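# Seat one blank on the fixture's two locating pins

## Task

Set one of the blanks onto the fixture's two locating pins so it rests flat on the rest pads, and make sure the second blank ends up not on the fixture.

## Robot and tools

Robot: two arms in a physics simulation. left_arm carries a two-finger gripper; right_arm carries a magnet gripper that holds only steel or iron. Cameras: cam_left_wrist and cam_right_wrist (896x504 each), both on the wrists.

Frames: the scene frame has its origin at table-top height midway between the nominal bases, +z up, +x out over the table, left_arm toward +y (image left/right does not follow this). Every pose, velocity and target of an arm, and its wrist camera pose, is given in that arm's own base frame. Calibrated bases in the scene frame: left_arm at (+0.044, +0.386, +0.013) m, quat_wxyz (+1.000, 0, 0, -0.013); right_arm at (+0.039, -0.389, +0.013) m, quat_wxyz (+1.000, 0, 0, +0.021). For both, up is +z. Printed positions may be off by a few cm, worse at long reach.

The row of 16 numbers, used by both moving tools. It is one flat list covering both arms, each number in [-1, 1]: left dx, dy, dz, rx, ry, rz, gripper position, force_limit, speed, then right dx, dy, dz, rx, ry, rz, magnet. The six pose numbers are an offset, not a pose. They count from that arm's Hand target at the start of the call or action, along that arm's base axes, and rotation is about the Hand target position. Scale: 1.0 = 0.6 m or 180 degrees. rx, ry, rz make a single rotation vector. Sending the same offset twice moves the arm twice. Six zeros re-request the current Hand target. Gripper and magnet numbers are absolute commands, not offsets: resend your last values to keep them, because 0 is also a command.

Gripper (left_arm): position +1 = open at 85 mm, about -0.8 = pads touching, -1 = close until blocked. force_limit and speed both start at +1. speed -1/0/+1 gives about 20/85/150 mm/s. A slow close (speed -1) on a 40 mm hard part gives about 30 N per pad at force_limit -1 and 100 N at +1. A fast close from a centimetre or more wider gives 120-245 N. New force_limit or speed values only take effect with a new position (a change of 0.01 or more). Fingers point along gripper +z and close along y. end_effector_position is the point between the closed pads; fingertips sit 6-19 mm beyond it. object_status: 0 moving, 1 blocked opening, 2 blocked closing (a grip), 3 reached target or fully closed. position_measured counts: 3 open, 78 = 60 mm, 130 = 40 mm, 180 = 20 mm, 230 closed.

Magnet (right_arm): magnet above 0.01 = on, 0 = off, about 0.1 s to switch, and it holds its state between calls. The face point is the centre of the 48 mm rubber ring, +z pointing out of the face. Holding force is about 120 N on flat steel covering the 31 mm core. The pull drops to half at 1.5 mm and to 9% at 5 mm. Light parts can jump up from about 10 mm, so switching on just above a part works. Aim to stop just before contact: about 1 mm past touch can hit the force limit. part_present = 1 means strong pull (30% or more). magnet_out and magnet_back report the magnet position. Tilting or fast motion can let parts slide off.

execute_actions(actions, cameras): actions is a list of actions. Each action is up to 15 rows, one row per 1/30 s step, and the last row is held until 15 steps. Every row counts from the action's start pose. An empty list just returns state and images. cameras: left out, null or ["all"] = all; [] = none.

move(target, speed, blend, stop_force, zero, blocking, cameras): a straight-line path to one row, or to a list of up to 15 rows. All rows count from the same starting Hand targets. speed is in m/s, 0.002-3.6, default 0.25. blend is the corner radius in m. stop_force is 3-120 N and ends an arm's path when it pushes against its own motion. Do not rely on stop_force while the end effector rotates, and leave it out when backing away from a contact. zero (default true) re-zeros before the move. blocking=false cannot be combined with stop_force. The result adds a move: line: done, off_target, moving, held or fault, plus limits (paced = clipped, held = steps withheld). Paths do not avoid obstacles; route around the arm's own base.

Other tools:
- wait(seconds 0-10)
- stop()
- zoom_image(camera, region [x0,y0,x1,y1], at most 504x504)
- zero_wrist_force(arm)
- read_manual
- finished_scene(scene 1-3)

Results give end_effector_position (m), quat_wxyz, velocities, Joint positions/torques, and Wrist force/torque along the end-effector axes, plus a peak-force line. An orientation command is clipped to within 32 degrees of the current orientation. Hand target is the last commanded pose after clipping. If the arm settles short, send the missing distance as an offset.

Avoid:
- Any contact force of about 150 N, or joint torque over its limit (wrist joints 26.3 N m): either stops the arm for 10 s.
- Arm-to-arm collisions.
- Hard hits, slams, dropping parts, releasing a moving part, and squeezing a part hard while it still rests on something.
- Knocking anything off the table.

Long stretched holds heat the motors (MOTOR HOT at 70 °C, brakes at 85 °C). Parts can be nudged by outside pushes. The goal must still hold after the robot lets go.

Each tool is called by a JSON object that holds its "fn" and its "kwargs", one argument or row to a line.

## Session

{"fn": "execute_actions", "kwargs": {
  "actions": []
}}

Scene clock: 0.00 s.
left_arm: end_effector_position=(+0.2958, +0.4978, +0.3319) position_measured=3 object_status=3 end_effector_quat_wxyz=(-0.106, +0.149, +0.983, -0.021) | right_arm: end_effector_position=(+0.4243, -0.0191, +0.3698) magnet_out=0 magnet_back=1 part_present=0 end_effector_quat_wxyz=(-0.446, +0.886, -0.026, +0.125)
Joint positions: left_arm=[0.739 -1.316 1.251 -1.336 -1.433 1.028] | right_arm=[-0.762 -1.764 1.874 -1.114 -0.744 -0.957]
Joint velocities: within noise
Joint torques (N m): no reading
Motor temperatures (°C): left_arm=[30 24 27 29 37 30] | right_arm=[35 31 30 44 32 38]
Wrist force (N): no reading
Wrist torque (N m): no reading
Wrist force, peak (N): no reading
Hand target: left_arm +0.2958, +0.4978, +0.3319; -0.106, +0.149, +0.983, -0.021 | right_arm +0.4243, -0.0191, +0.3698; -0.446, +0.886, -0.026, +0.125

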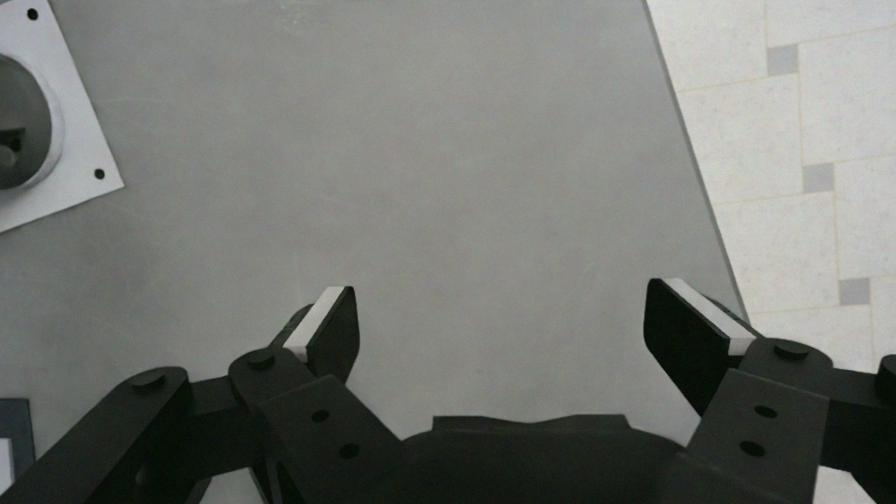

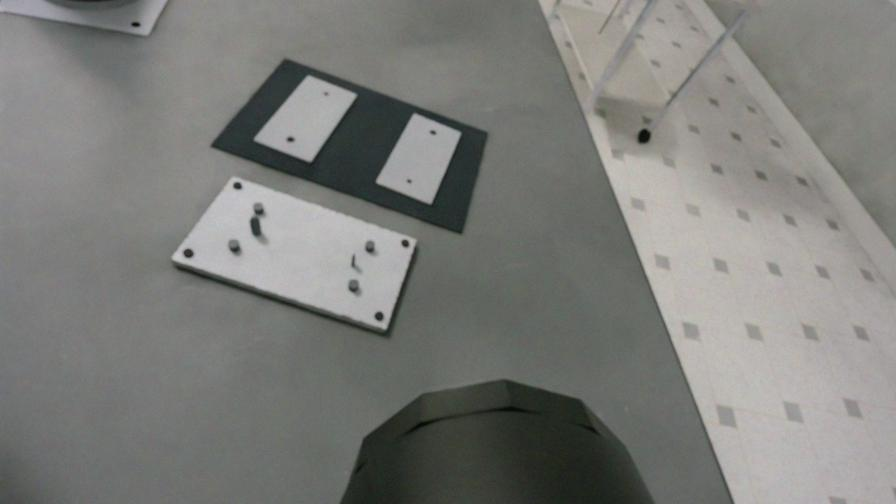

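{"fn": "move", "kwargs": {
  "target": [0,0,0,0,0,0,1,1,1,-0.107,0.665,0.067,-0.0826,0.2018,-0.4515,0],
  "speed": 0.5
}}

{"fn": "zoom_image", "kwargs": {
  "camera": "cam_right_wrist",
  "region": [250, 0, 650, 400]
}}

Scene clock: 3.03 s.
left_arm: end_effector_position=(+0.2958, +0.4978, +0.3319) position_measured=3 object_status=3 end_effector_quat_wxyz=(-0.106, +0.149, +0.983, -0.021) | right_arm: end_effector_position=(+0.3601, +0.3799, +0.4100) magnet_out=0 magnet_back=1 part_present=0 end_effector_quat_wxyz=(-0.124, +0.696, -0.696, +0.123)
Joint positions: left_arm=[0.739 -1.316 1.251 -1.336 -1.433 1.028] | right_arm=[0.633 -1.635 1.684 -1.907 -1.774 2.174]
Joint velocities: within noise
Joint torques (N m): left_arm=[0.11 -38.22 -26.6 -2.09 0.78 0.16] | right_arm=[8.97 -14.47 -36.48 -1.58 -1.74 1.62]
Motor temperatures (°C): left_arm=[30 24 27 29 37 30] | right_arm=[35 31 30 44 31 38]
Wrist force (N): left_arm=[-0.1 -0.3 0.1] | right_arm=[-0.1 -0.1 0.1]
Wrist torque (N m): left_arm=[-0.04 0.02 0.01] | right_arm=[0.12 -0.04 -0.11]
Wrist force, peak (N): left_arm=[0.1 0.3 0.1] | right_arm=[0.2 0.8 -0.9]
Hand target: left_arm +0.2958, +0.4978, +0.3319; -0.106, +0.149, +0.983, -0.021 | right_arm +0.3601, +0.3799, +0.4100; -0.124, +0.696, -0.696, +0.123
Off the commanded pose: left_arm 0.000 m, 0 deg | right_arm 0.000 m, 0 deg.
move: done

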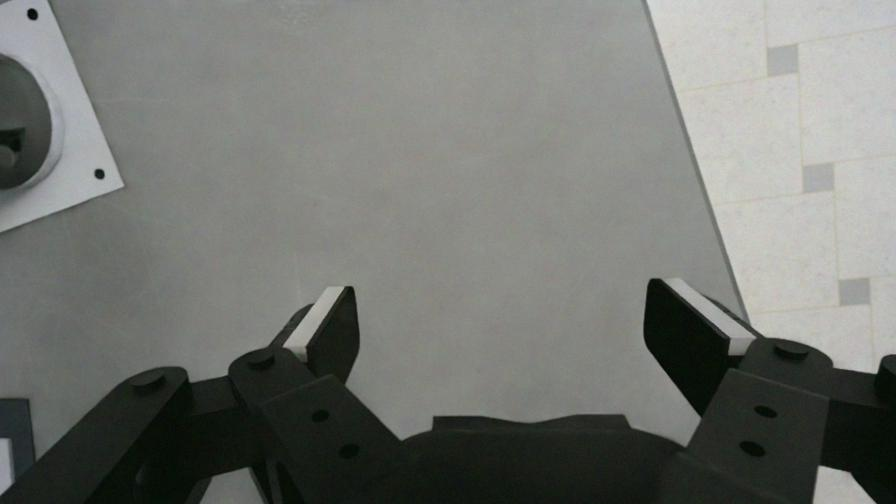

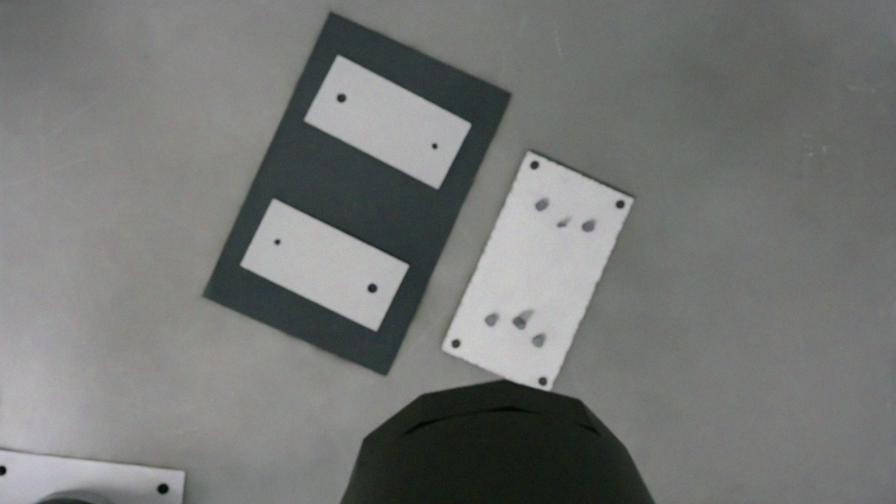

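Scaled by 1.260 from the camera's 896x504 image, which has a finer 1280x720 frame.

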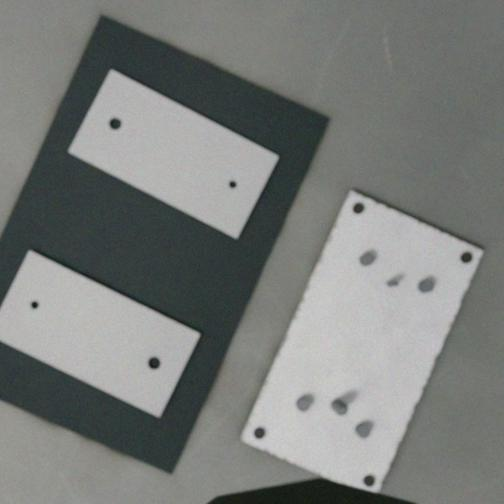

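{"fn": "zoom_image", "kwargs": {
  "camera": "cam_right_wrist",
  "region": [480, 190, 620, 350]
}}

{"fn": "zoom_image", "kwargs": {
  "camera": "cam_right_wrist",
  "region": [300, 50, 480, 190]
}}

Scaled by 3.150 from the camera's 896x504 image, which has a finer 1280x720 frame.

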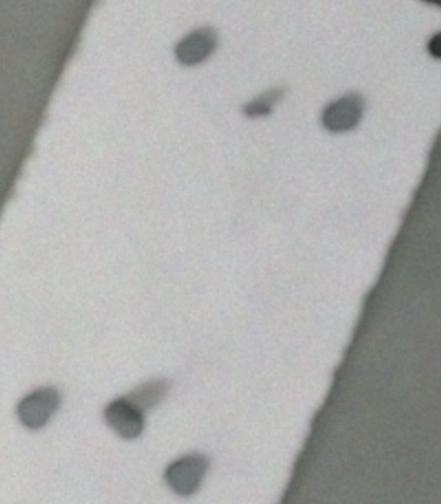

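Scaled by 2.800 from the camera's 896x504 image, which has a finer 1280x720 frame.

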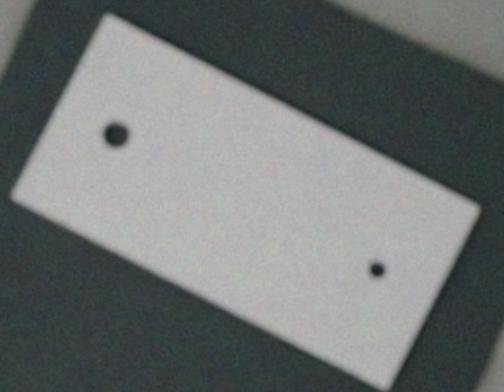

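{"fn": "move", "kwargs": {
  "target": [0,0,0,0,0,0,1,1,1,0.3037,0.1287,-0.659,-0.0615,0.1001,0.3445,0],
  "speed": 0.4,
  "cameras": ["cam_right_wrist"]
}}

Scene clock: 6.67 s.
left_arm: end_effector_position=(+0.2958, +0.4978, +0.3319) position_measured=3 object_status=3 end_effector_quat_wxyz=(-0.106, +0.149, +0.983, -0.021) | right_arm: end_effector_position=(+0.5423, +0.4571, +0.0147) magnet_out=0 magnet_back=1 part_present=0 end_effector_quat_wxyz=(+0.000, +0.972, -0.236, +0.000)
Joint positions: left_arm=[0.739 -1.316 1.251 -1.336 -1.433 1.028] | right_arm=[0.511 -0.796 1.498 -2.273 -1.571 0.989]
Joint velocities: within noise
Joint torques (N m): left_arm=[-2.01 -38.84 -26.06 -1.84 1.4 0.01] | right_arm=[7.98 -43.48 -29.19 -0.81 -1.32 -1.98]
Motor temperatures (°C): left_arm=[30 24 27 29 37 30] | right_arm=[35 31 30 44 31 38]
Wrist force (N): left_arm=[-0.1 0.1 0.0] | right_arm=[-0.5 -0.6 -0.8]
Wrist torque (N m): left_arm=[0.02 0.02 0.00] | right_arm=[0.06 -0.05 -0.23]
Wrist force, peak (N): left_arm=[-0.2 -0.3 0.1] | right_arm=[0.4 -0.1 -1.7]
Hand target: left_arm +0.2958, +0.4978, +0.3319; -0.106, +0.149, +0.983, -0.021 | right_arm +0.5424, +0.4571, +0.0146; +0.000, +0.972, -0.236, +0.000
Off the commanded pose: left_arm 0.000 m, 0 deg | right_arm 0.000 m, 0 deg.
move: done
Images, in order (width x height): cam_right_wrist 896x504.

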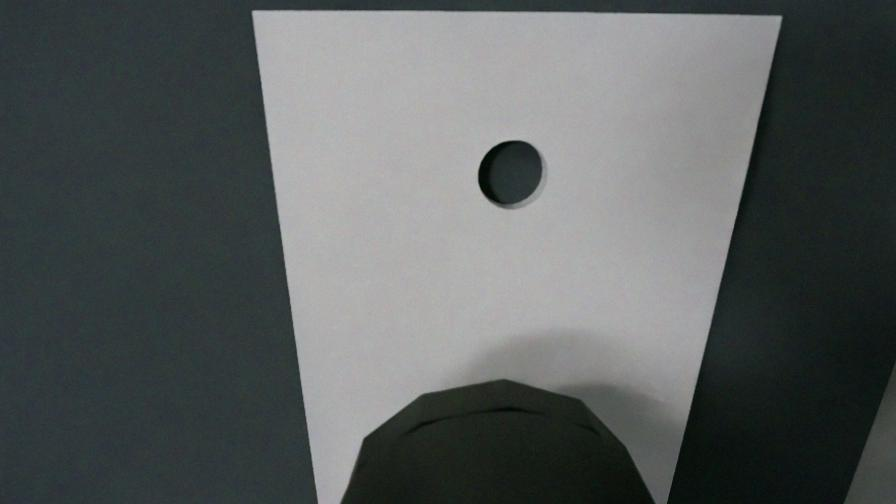

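{"fn": "move", "kwargs": {
  "target": [0,0,0,0,0,0,1,1,1,0,0,-0.026,0,0,0,0],
  "speed": 0.1,
  "cameras": []
}}

{"fn": "move", "kwargs": {
  "target": [0,0,0,0,0,0,1,1,1,0,0,-0.03,0,0,0,0],
  "speed": 0.004,
  "stop_force": 4,
  "cameras": ["cam_right_wrist"]
}}

{"fn": "execute_actions", "kwargs": {
  "actions": [
    [[0,0,0,0,0,0,1,1,1,0,0,0,0,0,0,1]]
  ],
  "cameras": []
}}

{"fn": "move", "kwargs": {
  "target": [0,0,0,0,0,0,1,1,1,0,0,0.16,0,0,0,1],
  "speed": 0.12,
  "cameras": ["cam_right_wrist"]
}}

{"fn": "zoom_image", "kwargs": {
  "camera": "cam_right_wrist",
  "region": [420, 100, 620, 300]
}}

Scene clock: 7.80 s.
left_arm: end_effector_position=(+0.2958, +0.4978, +0.3319) position_measured=3 object_status=3 end_effector_quat_wxyz=(-0.106, +0.149, +0.983, -0.021) | right_arm: end_effector_position=(+0.5424, +0.4571, -0.0008) magnet_out=0 magnet_back=1 part_present=0 end_effector_quat_wxyz=(+0.000, +0.972, -0.236, +0.000)
Joint positions: left_arm=[0.739 -1.316 1.251 -1.336 -1.433 1.028] | right_arm=[0.511 -0.771 1.501 -2.3 -1.571 0.989]
Joint velocities: within noise
Joint torques (N m): left_arm=[-2.83 -39.24 -26.4 -2.07 1.64 0.09] | right_arm=[6.3 -41.89 -9.73 -4.78 -1.14 -1.84]
Motor temperatures (°C): left_arm=[30 24 27 29 37 30] | right_arm=[35 31 30 44 31 38]
Wrist force (N): left_arm=[-0.1 0.0 0.1] | right_arm=[-0.2 -0.7 -0.5]
Wrist torque (N m): left_arm=[0.00 0.02 0.00] | right_arm=[0.06 -0.09 -0.24]
Wrist force, peak (N): left_arm=[-0.3 0.1 0.0] | right_arm=[-0.3 -0.5 -1.1]
Hand target: left_arm +0.2958, +0.4978, +0.3319; -0.106, +0.149, +0.983, -0.021 | right_arm +0.5424, +0.4571, -0.0010; +0.000, +0.972, -0.236, +0.000
Off the commanded pose: left_arm 0.000 m, 0 deg | right_arm 0.000 m, 0 deg.
move: done
No camera images: "cameras" was empty.

Scene clock: 10.20 s.
left_arm: end_effector_position=(+0.2958, +0.4978, +0.3319) position_measured=3 object_status=3 end_effector_quat_wxyz=(-0.106, +0.149, +0.983, -0.021) | right_arm: end_effector_position=(+0.5424, +0.4571, -0.0062) magnet_out=0 magnet_back=1 part_present=0 end_effector_quat_wxyz=(+0.000, +0.972, -0.236, +0.000)
Joint positions: left_arm=[0.739 -1.316 1.251 -1.336 -1.433 1.028] | right_arm=[0.511 -0.763 1.502 -2.31 -1.571 0.989]
Joint velocities: within noise
Joint torques (N m): left_arm=[-2.48 -38.49 -26.12 -2.24 1.61 0.18] | right_arm=[6.71 -54.54 -14.46 -0.99 -1.27 -0.89]
Motor temperatures (°C): left_arm=[30 24 27 29 37 30] | right_arm=[35 31 30 44 31 38]
Wrist force (N): left_arm=[0.0 -0.2 0.0] | right_arm=[-1.5 1.6 -6.8]
Wrist torque (N m): left_arm=[-0.02 0.00 0.00] | right_arm=[0.13 -0.01 -0.22]
Wrist force, peak (N): left_arm=[-0.2 0.0 0.3] | right_arm=[-3.9 7.1 -13.8]
Hand target: left_arm +0.2958, +0.4978, +0.3319; -0.106, +0.149, +0.983, -0.021 | right_arm +0.5424, +0.4571, -0.0062; +0.000, +0.972, -0.236, +0.000 (not the last commanded pose)
Off the commanded pose: left_arm 0.000 m, 0 deg | right_arm 0.013 m, 0 deg.
move: contact (right_arm)
Images, in order (width x height): cam_right_wrist 896x504.

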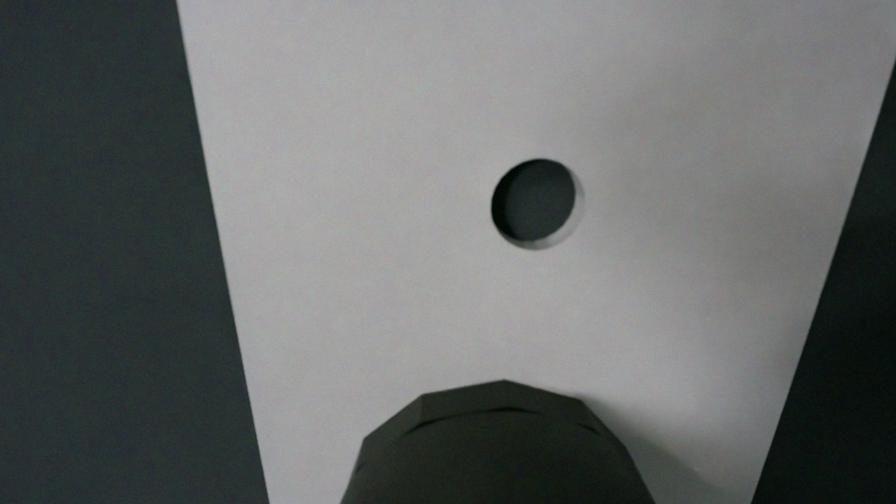

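Scene clock: 10.90 s.
left_arm: end_effector_position=(+0.2958, +0.4978, +0.3319) position_measured=3 object_status=3 end_effector_quat_wxyz=(-0.106, +0.149, +0.983, -0.021) | right_arm: end_effector_position=(+0.5424, +0.4571, -0.0062) magnet_out=1 magnet_back=0 part_present=1 end_effector_quat_wxyz=(+0.000, +0.972, -0.236, +0.000)
Joint positions: left_arm=[0.739 -1.316 1.251 -1.336 -1.433 1.028] | right_arm=[0.511 -0.763 1.502 -2.31 -1.571 0.989]
Joint velocities: within noise
Joint torques (N m): left_arm=[-3.41 -39.92 -25.72 -2.2 1.46 0.27] | right_arm=[6.41 -56.89 -15.73 -1.07 -1.08 -0.83]
Motor temperatures (°C): left_arm=[30 24 27 29 37 30] | right_arm=[35 31 30 44 31 38]
Wrist force (N): left_arm=[-0.1 -0.1 0.2] | right_arm=[0.2 -1.7 0.3]
Wrist torque (N m): left_arm=[-0.01 0.01 0.00] | right_arm=[0.21 0.02 -0.27]
Wrist force, peak (N): left_arm=[-0.2 0.1 -0.1] | right_arm=[-0.8 0.7 -5.3]
Hand target: left_arm +0.2958, +0.4978, +0.3319; -0.106, +0.149, +0.983, -0.021 | right_arm +0.5424, +0.4571, -0.0062; +0.000, +0.972, -0.236, +0.000
Off the commanded pose: left_arm 0.000 m, 0 deg | right_arm 0.000 m, 0 deg.
No camera images: "cameras" was empty.

Scene clock: 12.27 s.
left_arm: end_effector_position=(+0.2958, +0.4978, +0.3319) position_measured=3 object_status=3 end_effector_quat_wxyz=(-0.106, +0.149, +0.983, -0.021) | right_arm: end_effector_position=(+0.5423, +0.4572, +0.0897) magnet_out=1 magnet_back=0 part_present=1 end_effector_quat_wxyz=(+0.000, +0.972, -0.236, +0.000)
Joint positions: left_arm=[0.739 -1.316 1.251 -1.336 -1.433 1.028] | right_arm=[0.511 -0.9 1.458 -2.128 -1.571 0.989]
Joint velocities: within noise
Joint torques (N m): left_arm=[-3.77 -38.41 -26.49 -1.84 1.49 -0.05] | right_arm=[-5.3 -60.12 -33.43 -1.35 0.13 -1.42]
Motor temperatures (°C): left_arm=[30 24 27 29 37 30] | right_arm=[35 31 30 44 31 38]
Wrist force (N): left_arm=[0.0 0.0 0.0] | right_arm=[0.1 -1.2 3.3]
Wrist torque (N m): left_arm=[0.00 0.01 0.00] | right_arm=[0.06 -0.12 -0.24]
Wrist force, peak (N): left_arm=[-0.1 -0.3 0.3] | right_arm=[-0.4 -0.7 4.4]
Hand target: left_arm +0.2958, +0.4978, +0.3319; -0.106, +0.149, +0.983, -0.021 | right_arm +0.5424, +0.4571, +0.0898; +0.000, +0.972, -0.236, +0.000
Off the commanded pose: left_arm 0.000 m, 0 deg | right_arm 0.000 m, 0 deg.
move: done
Images, in order (width x height): cam_right_wrist 896x504.

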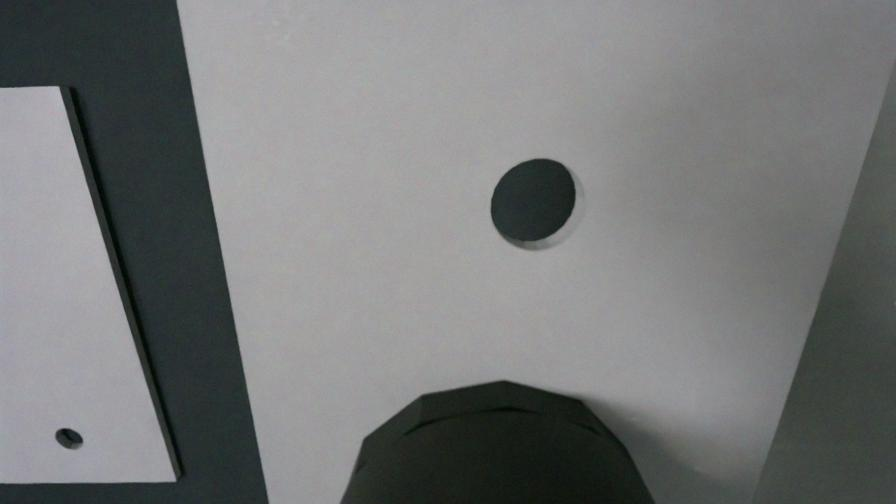

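Scaled by 2.520 from the camera's 896x504 image, which has a finer 1280x720 frame.

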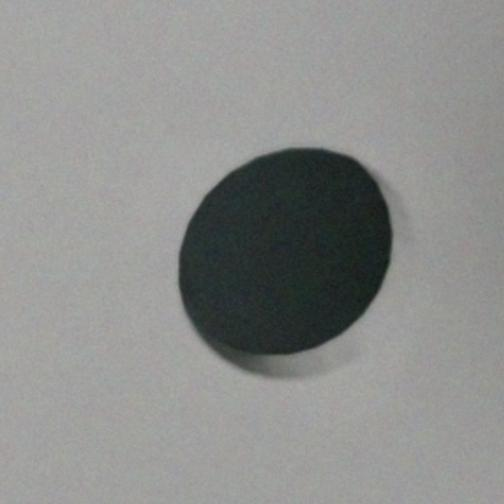

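{"fn": "move", "kwargs": {
  "target": [0,0,0,0,0,0,1,1,1,-0.2807,-0.2935,0.017,0,0,0.519,1],
  "speed": 0.4,
  "cameras": ["cam_right_wrist"]
}}

{"fn": "zoom_image", "kwargs": {
  "camera": "cam_right_wrist",
  "region": [420, 100, 620, 300]
}}

Scene clock: 15.50 s.
left_arm: end_effector_position=(+0.2958, +0.4978, +0.3319) position_measured=3 object_status=3 end_effector_quat_wxyz=(-0.106, +0.149, +0.983, -0.021) | right_arm: end_effector_position=(+0.3740, +0.2811, +0.1000) magnet_out=1 magnet_back=0 part_present=1 end_effector_quat_wxyz=(+0.000, +0.838, +0.545, +0.000)
Joint positions: left_arm=[0.739 -1.316 1.251 -1.336 -1.433 1.028] | right_arm=[0.356 -1.389 2.193 -2.375 -1.571 -0.797]
Joint velocities: within noise
Joint torques (N m): left_arm=[-6.17 -40.21 -24.59 -1.87 1.51 0.15] | right_arm=[-7.43 -35.18 -9.11 -4.98 1.41 -1.97]
Motor temperatures (°C): left_arm=[30 24 27 29 37 30] | right_arm=[35 31 30 44 31 38]
Wrist force (N): left_arm=[0.0 -0.1 0.0] | right_arm=[-0.1 -1.3 3.4]
Wrist torque (N m): left_arm=[-0.03 0.01 0.00] | right_arm=[0.08 -0.10 -0.20]
Wrist force, peak (N): left_arm=[-0.1 0.0 0.4] | right_arm=[-1.0 -1.5 3.5]
Hand target: left_arm +0.2958, +0.4978, +0.3319; -0.106, +0.149, +0.983, -0.021 | right_arm +0.3739, +0.2810, +0.1000; +0.000, +0.838, +0.545, +0.000
Off the commanded pose: left_arm 0.000 m, 0 deg | right_arm 0.000 m, 0 deg.
move: done
Images, in order (width x height): cam_right_wrist 896x504.

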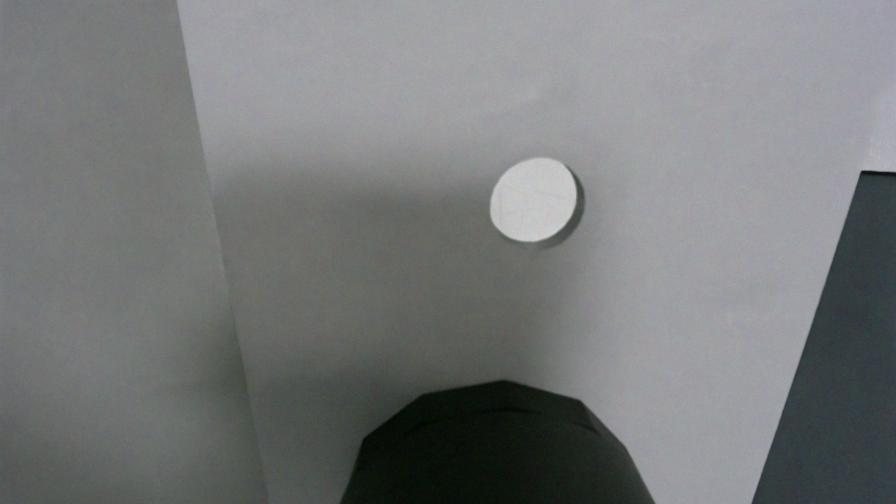

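Scaled by 2.520 from the camera's 896x504 image, which has a finer 1280x720 frame.

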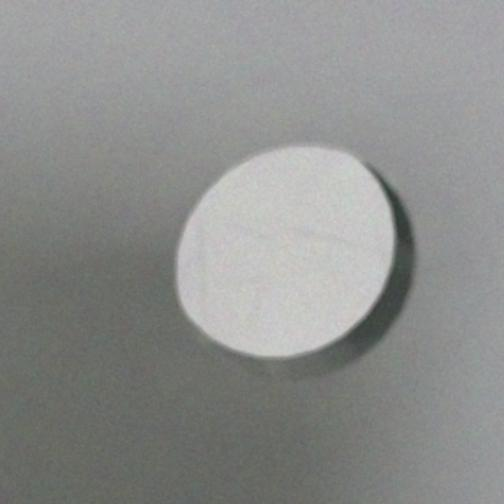

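{"fn": "move", "kwargs": {
  "target": [0,0,0,0,0,0,1,1,1,-0.008,-0.0183,0,0,0,0,1],
  "speed": 0.1,
  "cameras": ["cam_right_wrist"]
}}

{"fn": "zoom_image", "kwargs": {
  "camera": "cam_right_wrist",
  "region": [420, 100, 620, 300]
}}

Scene clock: 16.50 s.
left_arm: end_effector_position=(+0.2958, +0.4978, +0.3319) position_measured=3 object_status=3 end_effector_quat_wxyz=(-0.106, +0.149, +0.983, -0.021) | right_arm: end_effector_position=(+0.3692, +0.2702, +0.1000) magnet_out=1 magnet_back=0 part_present=1 end_effector_quat_wxyz=(+0.000, +0.838, +0.545, +0.000)
Joint positions: left_arm=[0.739 -1.316 1.251 -1.336 -1.433 1.028] | right_arm=[0.336 -1.411 2.221 -2.38 -1.571 -0.817]
Joint velocities: within noise
Joint torques (N m): left_arm=[-5.84 -38.73 -25.94 -1.81 1.39 0.18] | right_arm=[-8.79 -35.78 -10.41 -4.87 -0.3 -1.89]
Motor temperatures (°C): left_arm=[30 24 27 29 37 30] | right_arm=[35 31 30 44 31 38]
Wrist force (N): left_arm=[-0.1 0.1 -0.1] | right_arm=[-0.2 -1.1 3.4]
Wrist torque (N m): left_arm=[0.01 0.02 0.00] | right_arm=[0.10 -0.09 -0.22]
Wrist force, peak (N): left_arm=[0.1 0.2 0.2] | right_arm=[0.1 -1.2 3.7]
Hand target: left_arm +0.2958, +0.4978, +0.3319; -0.106, +0.149, +0.983, -0.021 | right_arm +0.3691, +0.2701, +0.1000; +0.000, +0.838, +0.545, +0.000
Off the commanded pose: left_arm 0.000 m, 0 deg | right_arm 0.000 m, 0 deg.
move: done
Images, in order (width x height): cam_right_wrist 896x504.

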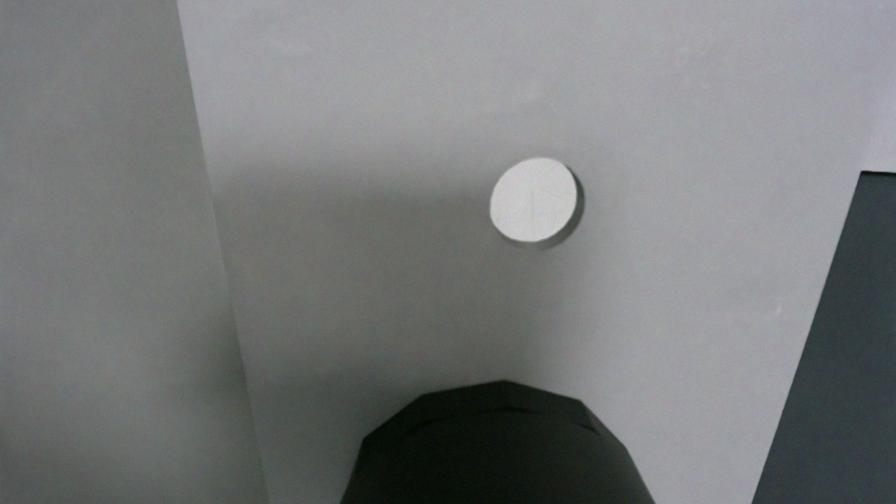

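Scaled by 2.520 from the camera's 896x504 image, which has a finer 1280x720 frame.

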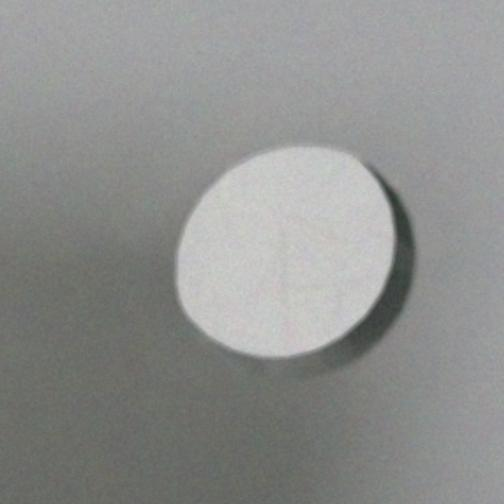

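{"fn": "move", "kwargs": {
  "target": [0,0,0,0,0,0,1,1,1,-0.0745,-0.02,0.25,0,0,0,1],
  "speed": 0.25,
  "cameras": ["cam_right_wrist"]
}}

{"fn": "zoom_image", "kwargs": {
  "camera": "cam_right_wrist",
  "region": [420, 100, 620, 300]
}}

Scene clock: 17.97 s.
left_arm: end_effector_position=(+0.2958, +0.4978, +0.3319) position_measured=3 object_status=3 end_effector_quat_wxyz=(-0.106, +0.149, +0.983, -0.021) | right_arm: end_effector_position=(+0.3245, +0.2581, +0.2499) magnet_out=1 magnet_back=0 part_present=1 end_effector_quat_wxyz=(+0.000, +0.838, +0.545, +0.000) end_effector_velocity=(-0.001, +0.000, +0.000) end_effector_angular_velocity=(-0.001, +0.004, +0.001)
Joint positions: left_arm=[0.739 -1.316 1.251 -1.336 -1.433 1.028] | right_arm=[0.345 -1.751 2.096 -1.916 -1.571 -0.809]
Joint velocities: left_arm=[within noise] | right_arm=[0 0 -0.001 0.005 0.001 -0.001]
Joint torques (N m): left_arm=[-6.69 -40.39 -26.57 -1.76 1.73 0.06] | right_arm=[-7.03 -25.98 -37.19 -1.49 1.33 -2.05]
Motor temperatures (°C): left_arm=[30 24 27 29 37 30] | right_arm=[35 31 30 44 31 38]
Wrist force (N): left_arm=[-0.1 0.0 0.1] | right_arm=[-0.3 -0.9 3.0]
Wrist torque (N m): left_arm=[0.00 0.01 0.00] | right_arm=[0.07 -0.06 -0.21]
Wrist force, peak (N): left_arm=[0.2 0.1 0.2] | right_arm=[0.1 -1.1 5.6]
Hand target: left_arm +0.2958, +0.4978, +0.3319; -0.106, +0.149, +0.983, -0.021 | right_arm +0.3244, +0.2581, +0.2500; +0.000, +0.838, +0.545, +0.000
Off the commanded pose: left_arm 0.000 m, 0 deg | right_arm 0.000 m, 0 deg.
move: done
Images, in order (width x height): cam_right_wrist 896x504.

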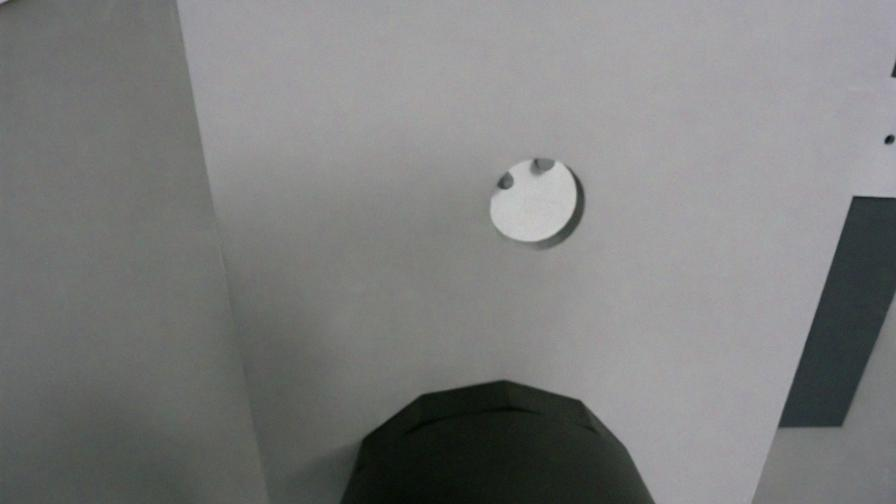

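Scaled by 2.520 from the camera's 896x504 image, which has a finer 1280x720 frame.

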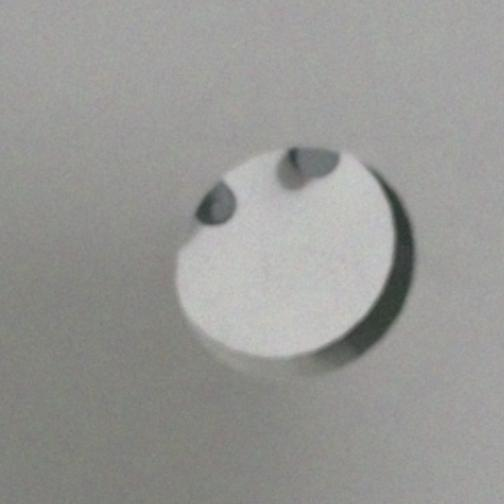

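{"fn": "move", "kwargs": {
  "target": [0,0,0,0,0,0,1,1,1,0.0575,0.0058,-0.25,0,0,0,1],
  "speed": 0.2,
  "cameras": ["cam_right_wrist"]
}}

{"fn": "zoom_image", "kwargs": {
  "camera": "cam_right_wrist",
  "region": [420, 100, 620, 300]
}}

Scene clock: 19.70 s.
left_arm: end_effector_position=(+0.2958, +0.4978, +0.3319) position_measured=3 object_status=3 end_effector_quat_wxyz=(-0.106, +0.149, +0.983, -0.021) | right_arm: end_effector_position=(+0.3589, +0.2615, +0.1000) magnet_out=1 magnet_back=0 part_present=1 end_effector_quat_wxyz=(+0.000, +0.838, +0.545, +0.000)
Joint positions: left_arm=[0.739 -1.316 1.251 -1.336 -1.433 1.028] | right_arm=[0.325 -1.44 2.257 -2.387 -1.571 -0.828]
Joint velocities: within noise
Joint torques (N m): left_arm=[-8.08 -39.29 -26.5 -1.69 1.46 0.29] | right_arm=[8.51 -17.7 -19.64 -4.9 0.93 1.37]
Motor temperatures (°C): left_arm=[30 24 27 29 37 30] | right_arm=[35 31 30 44 31 38]
Wrist force (N): left_arm=[-0.1 -0.1 0.2] | right_arm=[0.0 -1.4 3.3]
Wrist torque (N m): left_arm=[-0.01 0.02 0.01] | right_arm=[0.05 -0.08 -0.22]
Wrist force, peak (N): left_arm=[-0.3 0.0 -0.3] | right_arm=[-0.3 -0.8 5.0]
Hand target: left_arm +0.2958, +0.4978, +0.3319; -0.106, +0.149, +0.983, -0.021 | right_arm +0.3589, +0.2615, +0.1000; +0.000, +0.838, +0.545, +0.000
Off the commanded pose: left_arm 0.000 m, 0 deg | right_arm 0.000 m, 0 deg.
move: done
Images, in order (width x height): cam_right_wrist 896x504.

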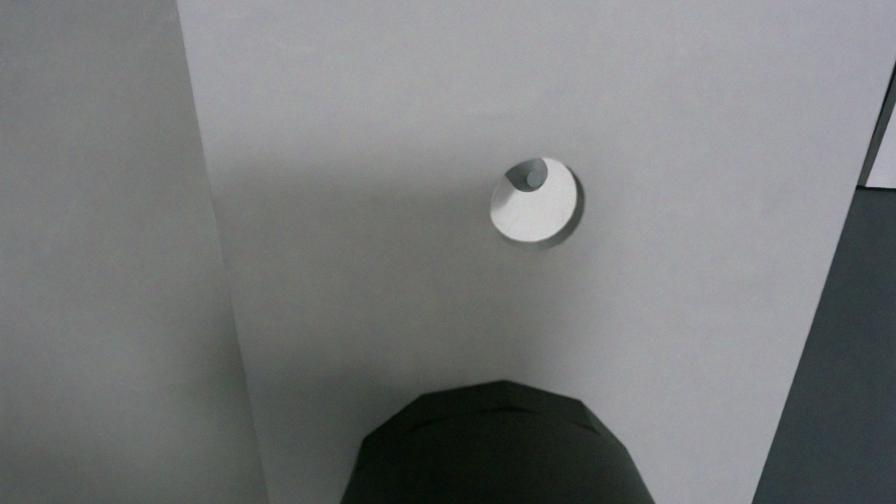

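Scaled by 2.520 from the camera's 896x504 image, which has a finer 1280x720 frame.

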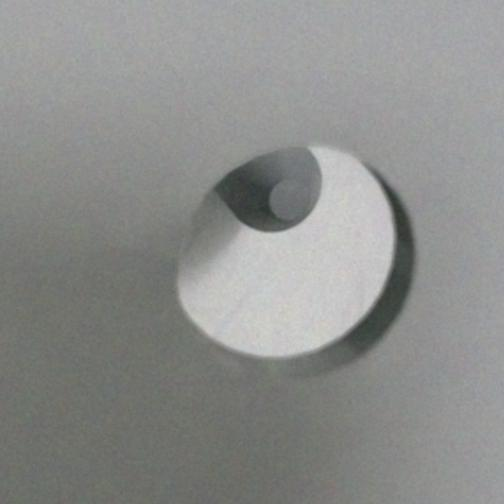

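{"fn": "move", "kwargs": {
  "target": [0,0,0,0,0,0,1,1,1,0.0197,0.0115,-0.055,0,0,0,1],
  "speed": 0.1,
  "cameras": ["cam_right_wrist"]
}}

{"fn": "zoom_image", "kwargs": {
  "camera": "cam_right_wrist",
  "region": [420, 100, 620, 300]
}}

Scene clock: 20.97 s.
left_arm: end_effector_position=(+0.2958, +0.4978, +0.3319) position_measured=3 object_status=3 end_effector_quat_wxyz=(-0.106, +0.149, +0.983, -0.021) | right_arm: end_effector_position=(+0.3707, +0.2684, +0.0671) magnet_out=1 magnet_back=0 part_present=1 end_effector_quat_wxyz=(+0.000, +0.838, +0.545, +0.000)
Joint positions: left_arm=[0.739 -1.316 1.251 -1.336 -1.433 1.028] | right_arm=[0.331 -1.336 2.25 -2.485 -1.571 -0.822]
Joint velocities: within noise
Joint torques (N m): left_arm=[-8.21 -39.91 -27.48 -1.41 1.5 0.14] | right_arm=[7.55 -19.8 -27.06 -4.87 0.08 1.57]
Motor temperatures (°C): left_arm=[30 24 27 29 37 30] | right_arm=[35 31 30 44 31 38]
Wrist force (N): left_arm=[0.1 -0.1 0.2] | right_arm=[-0.3 -1.2 3.3]
Wrist torque (N m): left_arm=[-0.01 -0.01 0.00] | right_arm=[0.09 -0.04 -0.25]
Wrist force, peak (N): left_arm=[-0.3 -0.1 -0.2] | right_arm=[0.0 -0.9 4.1]
Hand target: left_arm +0.2958, +0.4978, +0.3319; -0.106, +0.149, +0.983, -0.021 | right_arm +0.3708, +0.2684, +0.0670; +0.000, +0.838, +0.545, +0.000
Off the commanded pose: left_arm 0.000 m, 0 deg | right_arm 0.000 m, 0 deg.
move: done
Images, in order (width x height): cam_right_wrist 896x504.

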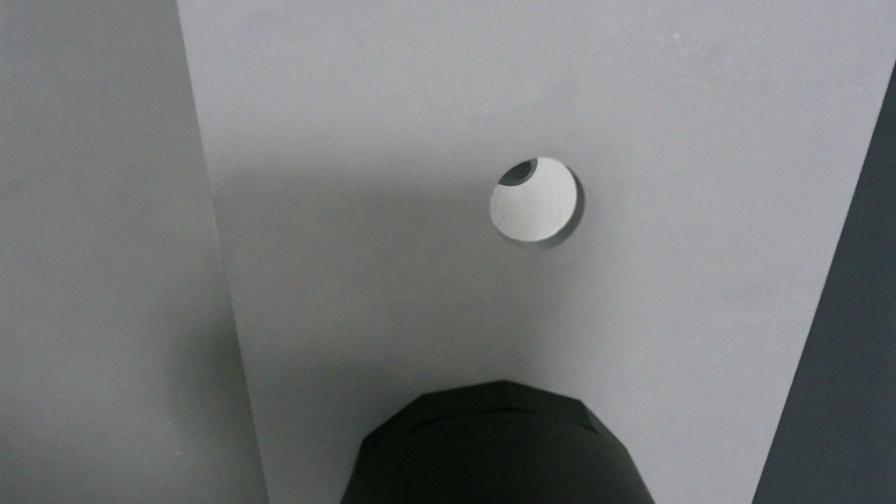

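Scaled by 2.520 from the camera's 896x504 image, which has a finer 1280x720 frame.

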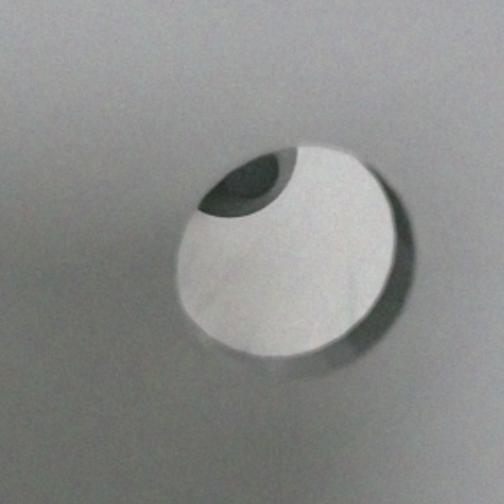

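{"fn": "move", "kwargs": {
  "target": [0,0,0,0,0,0,1,1,1,0.0025,0.0025,-0.033,0,0,0,1],
  "speed": 0.04,
  "cameras": []
}}

{"fn": "execute_actions", "kwargs": {
  "actions": [],
  "cameras": ["cam_right_wrist"]
}}

{"fn": "zoom_image", "kwargs": {
  "camera": "cam_right_wrist",
  "region": [420, 100, 620, 300]
}}

Scene clock: 22.10 s.
left_arm: end_effector_position=(+0.2958, +0.4978, +0.3319) position_measured=3 object_status=3 end_effector_quat_wxyz=(-0.106, +0.149, +0.983, -0.021) | right_arm: end_effector_position=(+0.3723, +0.2699, +0.0473) magnet_out=1 magnet_back=0 part_present=1 end_effector_quat_wxyz=(+0.000, +0.838, +0.545, +0.000)
Joint positions: left_arm=[0.739 -1.316 1.251 -1.336 -1.433 1.028] | right_arm=[0.333 -1.284 2.259 -2.546 -1.571 -0.82]
Joint velocities: within noise
Joint torques (N m): left_arm=[-8.62 -40.56 -26.74 -1.21 1.66 0.1] | right_arm=[7.91 -20.17 -8.03 -5.25 -1.19 1.72]
Motor temperatures (°C): left_arm=[30 24 27 29 37 30] | right_arm=[35 31 30 44 31 38]
Wrist force (N): left_arm=[0.0 -0.2 -0.1] | right_arm=[-0.1 -0.9 3.1]
Wrist torque (N m): left_arm=[-0.03 0.01 0.00] | right_arm=[0.07 -0.08 -0.22]
Wrist force, peak (N): left_arm=[-0.3 0.0 -0.1] | right_arm=[-0.1 -1.1 3.7]
Hand target: left_arm +0.2958, +0.4978, +0.3319; -0.106, +0.149, +0.983, -0.021 | right_arm +0.3723, +0.2699, +0.0472; +0.000, +0.838, +0.545, +0.000
Off the commanded pose: left_arm 0.000 m, 0 deg | right_arm 0.000 m, 0 deg.
move: done
No camera images: "cameras" was empty.

Scene clock: 22.10 s.
left_arm: end_effector_position=(+0.2958, +0.4978, +0.3319) position_measured=3 object_status=3 end_effector_quat_wxyz=(-0.106, +0.149, +0.983, -0.021) | right_arm: end_effector_position=(+0.3723, +0.2699, +0.0473) magnet_out=1 magnet_back=0 part_present=1 end_effector_quat_wxyz=(+0.000, +0.838, +0.545, +0.000)
Joint positions: left_arm=[0.739 -1.316 1.251 -1.336 -1.433 1.028] | right_arm=[0.333 -1.284 2.259 -2.546 -1.571 -0.82]
Joint velocities: within noise
Joint torques (N m): left_arm=[-8.62 -40.56 -26.74 -1.21 1.66 0.1] | right_arm=[7.91 -20.17 -8.03 -5.25 -1.19 1.72]
Motor temperatures (°C): left_arm=[30 24 27 29 37 30] | right_arm=[35 31 30 44 31 38]
Wrist force (N): left_arm=[0.0 -0.2 -0.1] | right_arm=[-0.1 -0.9 3.1]
Wrist torque (N m): left_arm=[-0.03 0.01 0.00] | right_arm=[0.07 -0.08 -0.22]
Wrist force, peak (N): left_arm=[0.0 -0.2 -0.1] | right_arm=[-0.1 -0.9 3.1]
Hand target: left_arm +0.2958, +0.4978, +0.3319; -0.106, +0.149, +0.983, -0.021 | right_arm +0.3723, +0.2699, +0.0472; +0.000, +0.838, +0.545, +0.000
Off the commanded pose: left_arm 0.000 m, 0 deg | right_arm 0.000 m, 0 deg.
Images, in order (width x height): cam_right_wrist 896x504.

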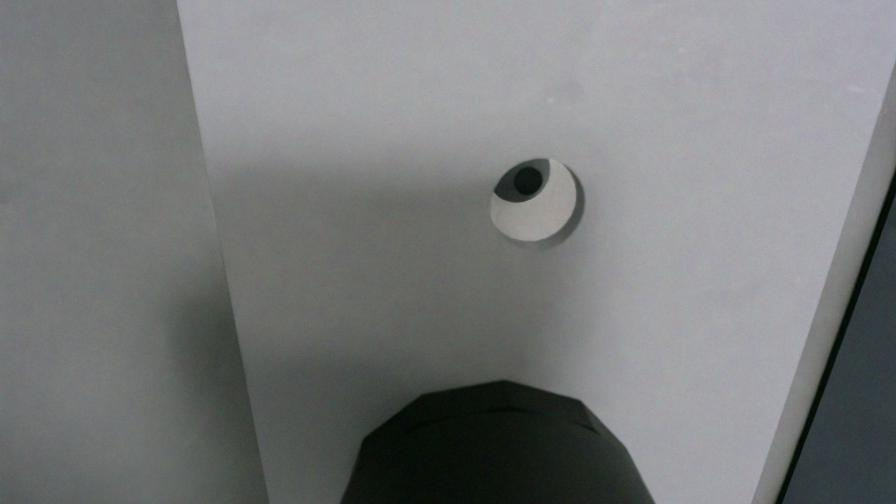

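Scaled by 2.520 from the camera's 896x504 image, which has a finer 1280x720 frame.

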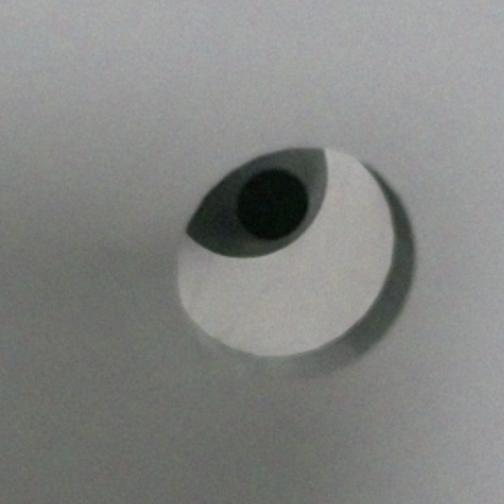

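{"fn": "move", "kwargs": {
  "target": [0,0,0,0,0,0,1,1,1,0.001,0.0022,-0.019,0,0,0,1],
  "speed": 0.025,
  "cameras": ["cam_right_wrist"]
}}

{"fn": "zoom_image", "kwargs": {
  "camera": "cam_right_wrist",
  "region": [420, 100, 620, 300]
}}

Scene clock: 23.10 s.
left_arm: end_effector_position=(+0.2958, +0.4978, +0.3319) position_measured=3 object_status=3 end_effector_quat_wxyz=(-0.106, +0.149, +0.983, -0.021) | right_arm: end_effector_position=(+0.3729, +0.2712, +0.0359) magnet_out=1 magnet_back=0 part_present=1 end_effector_quat_wxyz=(+0.000, +0.838, +0.545, +0.000)
Joint positions: left_arm=[0.739 -1.316 1.251 -1.336 -1.433 1.028] | right_arm=[0.336 -1.252 2.262 -2.581 -1.571 -0.817]
Joint velocities: within noise
Joint torques (N m): left_arm=[-8.79 -41.16 -26.41 -1.65 1.42 0.13] | right_arm=[7.61 -21.96 -7.98 -4.97 -0.99 1.29]
Motor temperatures (°C): left_arm=[30 24 27 29 37 30] | right_arm=[35 31 30 44 31 38]
Wrist force (N): left_arm=[0.0 0.0 0.1] | right_arm=[0.0 -1.3 3.2]
Wrist torque (N m): left_arm=[0.00 0.00 0.00] | right_arm=[0.04 -0.09 -0.20]
Wrist force, peak (N): left_arm=[-0.1 -0.3 -0.2] | right_arm=[0.0 -1.2 3.6]
Hand target: left_arm +0.2958, +0.4978, +0.3319; -0.106, +0.149, +0.983, -0.021 | right_arm +0.3729, +0.2713, +0.0358; +0.000, +0.838, +0.545, +0.000
Off the commanded pose: left_arm 0.000 m, 0 deg | right_arm 0.000 m, 0 deg.
move: done
Images, in order (width x height): cam_right_wrist 896x504.

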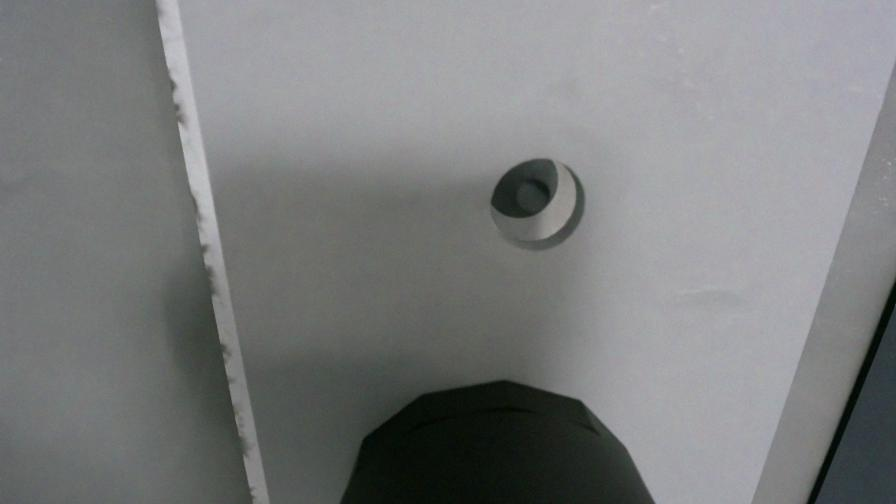

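Scaled by 2.520 from the camera's 896x504 image, which has a finer 1280x720 frame.

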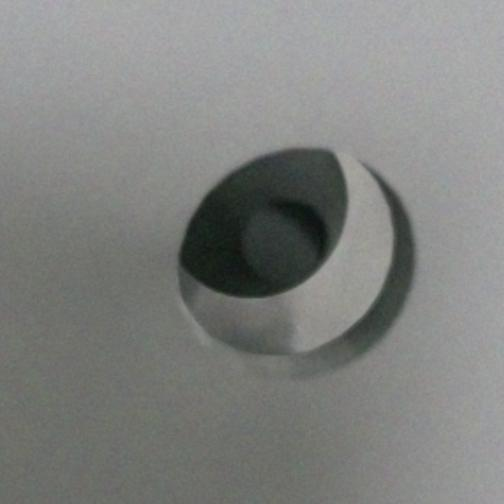

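{"fn": "move", "kwargs": {
  "target": [0,0,0,0,0,0,1,1,1,0.001,0.0006,-0.015,0,0,0,1],
  "speed": 0.01,
  "stop_force": 5,
  "cameras": ["cam_right_wrist"]
}}

{"fn": "zoom_image", "kwargs": {
  "camera": "cam_right_wrist",
  "region": [420, 100, 620, 300]
}}

Scene clock: 25.07 s.
left_arm: end_effector_position=(+0.2958, +0.4978, +0.3319) position_measured=3 object_status=3 end_effector_quat_wxyz=(-0.106, +0.149, +0.983, -0.021) | right_arm: end_effector_position=(+0.3735, +0.2716, +0.0268) magnet_out=1 magnet_back=0 part_present=1 end_effector_quat_wxyz=(+0.000, +0.838, +0.545, +0.000)
Joint positions: left_arm=[0.739 -1.316 1.251 -1.336 -1.433 1.028] | right_arm=[0.336 -1.227 2.265 -2.608 -1.571 -0.817]
Joint velocities: within noise
Joint torques (N m): left_arm=[-9.52 -40.03 -25.64 -1.18 1.39 0.05] | right_arm=[8.15 -23.08 -7.58 -5.01 -0.98 1.65]
Motor temperatures (°C): left_arm=[30 24 27 29 37 30] | right_arm=[35 31 30 44 31 38]
Wrist force (N): left_arm=[-0.1 0.0 0.0] | right_arm=[-0.1 -1.3 3.4]
Wrist torque (N m): left_arm=[0.01 0.02 0.00] | right_arm=[0.05 -0.08 -0.22]
Wrist force, peak (N): left_arm=[0.0 0.2 -0.3] | right_arm=[0.1 -1.2 3.6]
Hand target: left_arm +0.2958, +0.4978, +0.3319; -0.106, +0.149, +0.983, -0.021 | right_arm +0.3735, +0.2716, +0.0268; +0.000, +0.838, +0.545, +0.000
Off the commanded pose: left_arm 0.000 m, 0 deg | right_arm 0.000 m, 0 deg.
move: done
Images, in order (width x height): cam_right_wrist 896x504.

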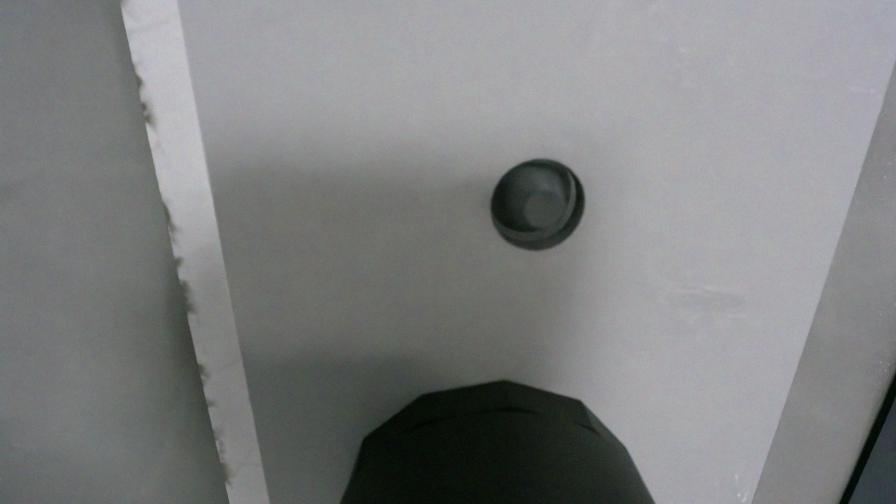

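Scaled by 2.520 from the camera's 896x504 image, which has a finer 1280x720 frame.

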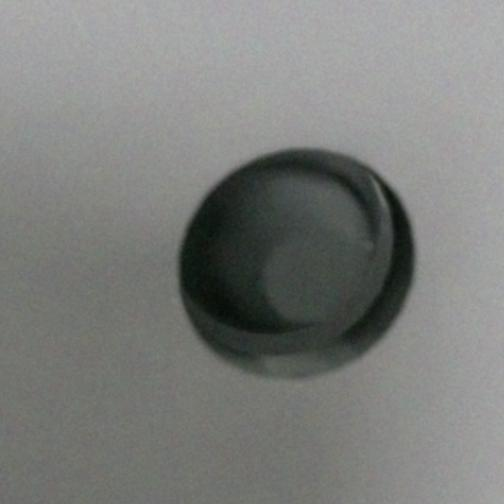

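{"fn": "move", "kwargs": {
  "target": [0,0,0,0,0,0,1,1,1,0,0,-0.03,0,0,0,1],
  "speed": 0.01,
  "stop_force": 5,
  "cameras": ["cam_right_wrist"]
}}

{"fn": "zoom_image", "kwargs": {
  "camera": "cam_right_wrist",
  "region": [420, 100, 620, 300]
}}

Scene clock: 26.70 s.
left_arm: end_effector_position=(+0.2958, +0.4978, +0.3319) position_measured=3 object_status=3 end_effector_quat_wxyz=(-0.106, +0.149, +0.983, -0.021) | right_arm: end_effector_position=(+0.3734, +0.2716, +0.0246) magnet_out=1 magnet_back=0 part_present=1 end_effector_quat_wxyz=(+0.000, +0.838, +0.545, +0.000)
Joint positions: left_arm=[0.739 -1.316 1.251 -1.336 -1.433 1.028] | right_arm=[0.336 -1.221 2.266 -2.615 -1.571 -0.817]
Joint velocities: within noise
Joint torques (N m): left_arm=[-9.8 -40.71 -25.86 -1.11 1.51 0.22] | right_arm=[-8.57 -39.28 -25.89 -2.12 -1.07 1.19]
Motor temperatures (°C): left_arm=[30 24 27 29 37 30] | right_arm=[35 31 30 44 31 38]
Wrist force (N): left_arm=[0.1 0.0 0.1] | right_arm=[0.3 -4.4 3.6]
Wrist torque (N m): left_arm=[0.00 -0.01 0.01] | right_arm=[0.08 -0.08 -0.21]
Wrist force, peak (N): left_arm=[0.0 0.0 0.3] | right_arm=[2.4 -9.7 -2.7]
Hand target: left_arm +0.2958, +0.4978, +0.3319; -0.106, +0.149, +0.983, -0.021 | right_arm +0.3735, +0.2716, +0.0246; +0.000, +0.838, +0.545, +0.000 (not the last commanded pose)
Off the commanded pose: left_arm 0.000 m, 0 deg | right_arm 0.016 m, 0 deg.
move: contact (right_arm)
Images, in order (width x height): cam_right_wrist 896x504.

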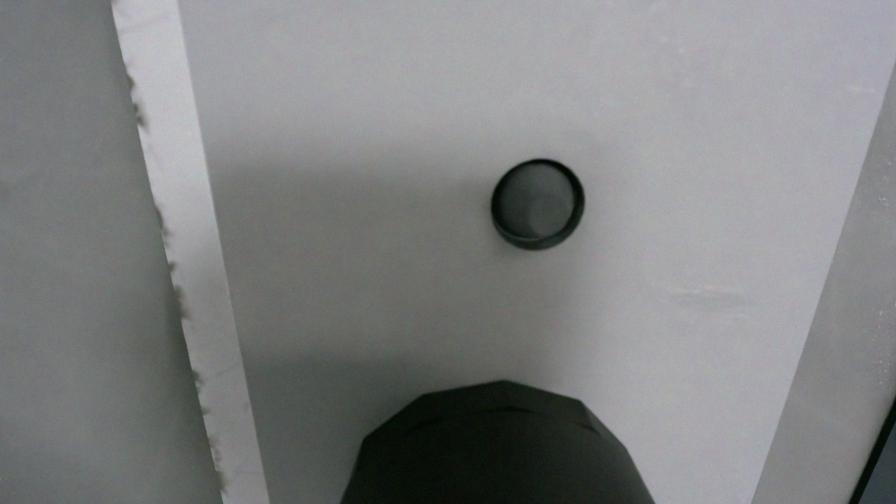

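Scaled by 2.520 from the camera's 896x504 image, which has a finer 1280x720 frame.

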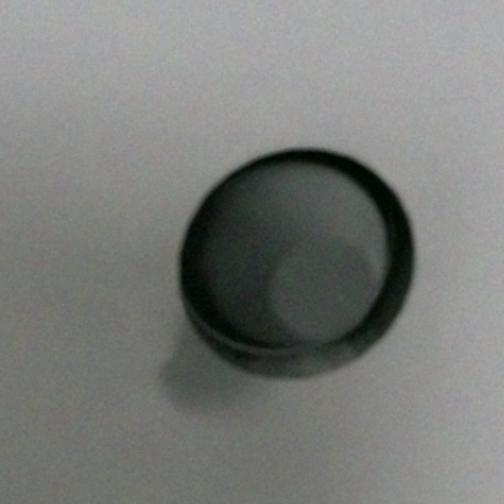

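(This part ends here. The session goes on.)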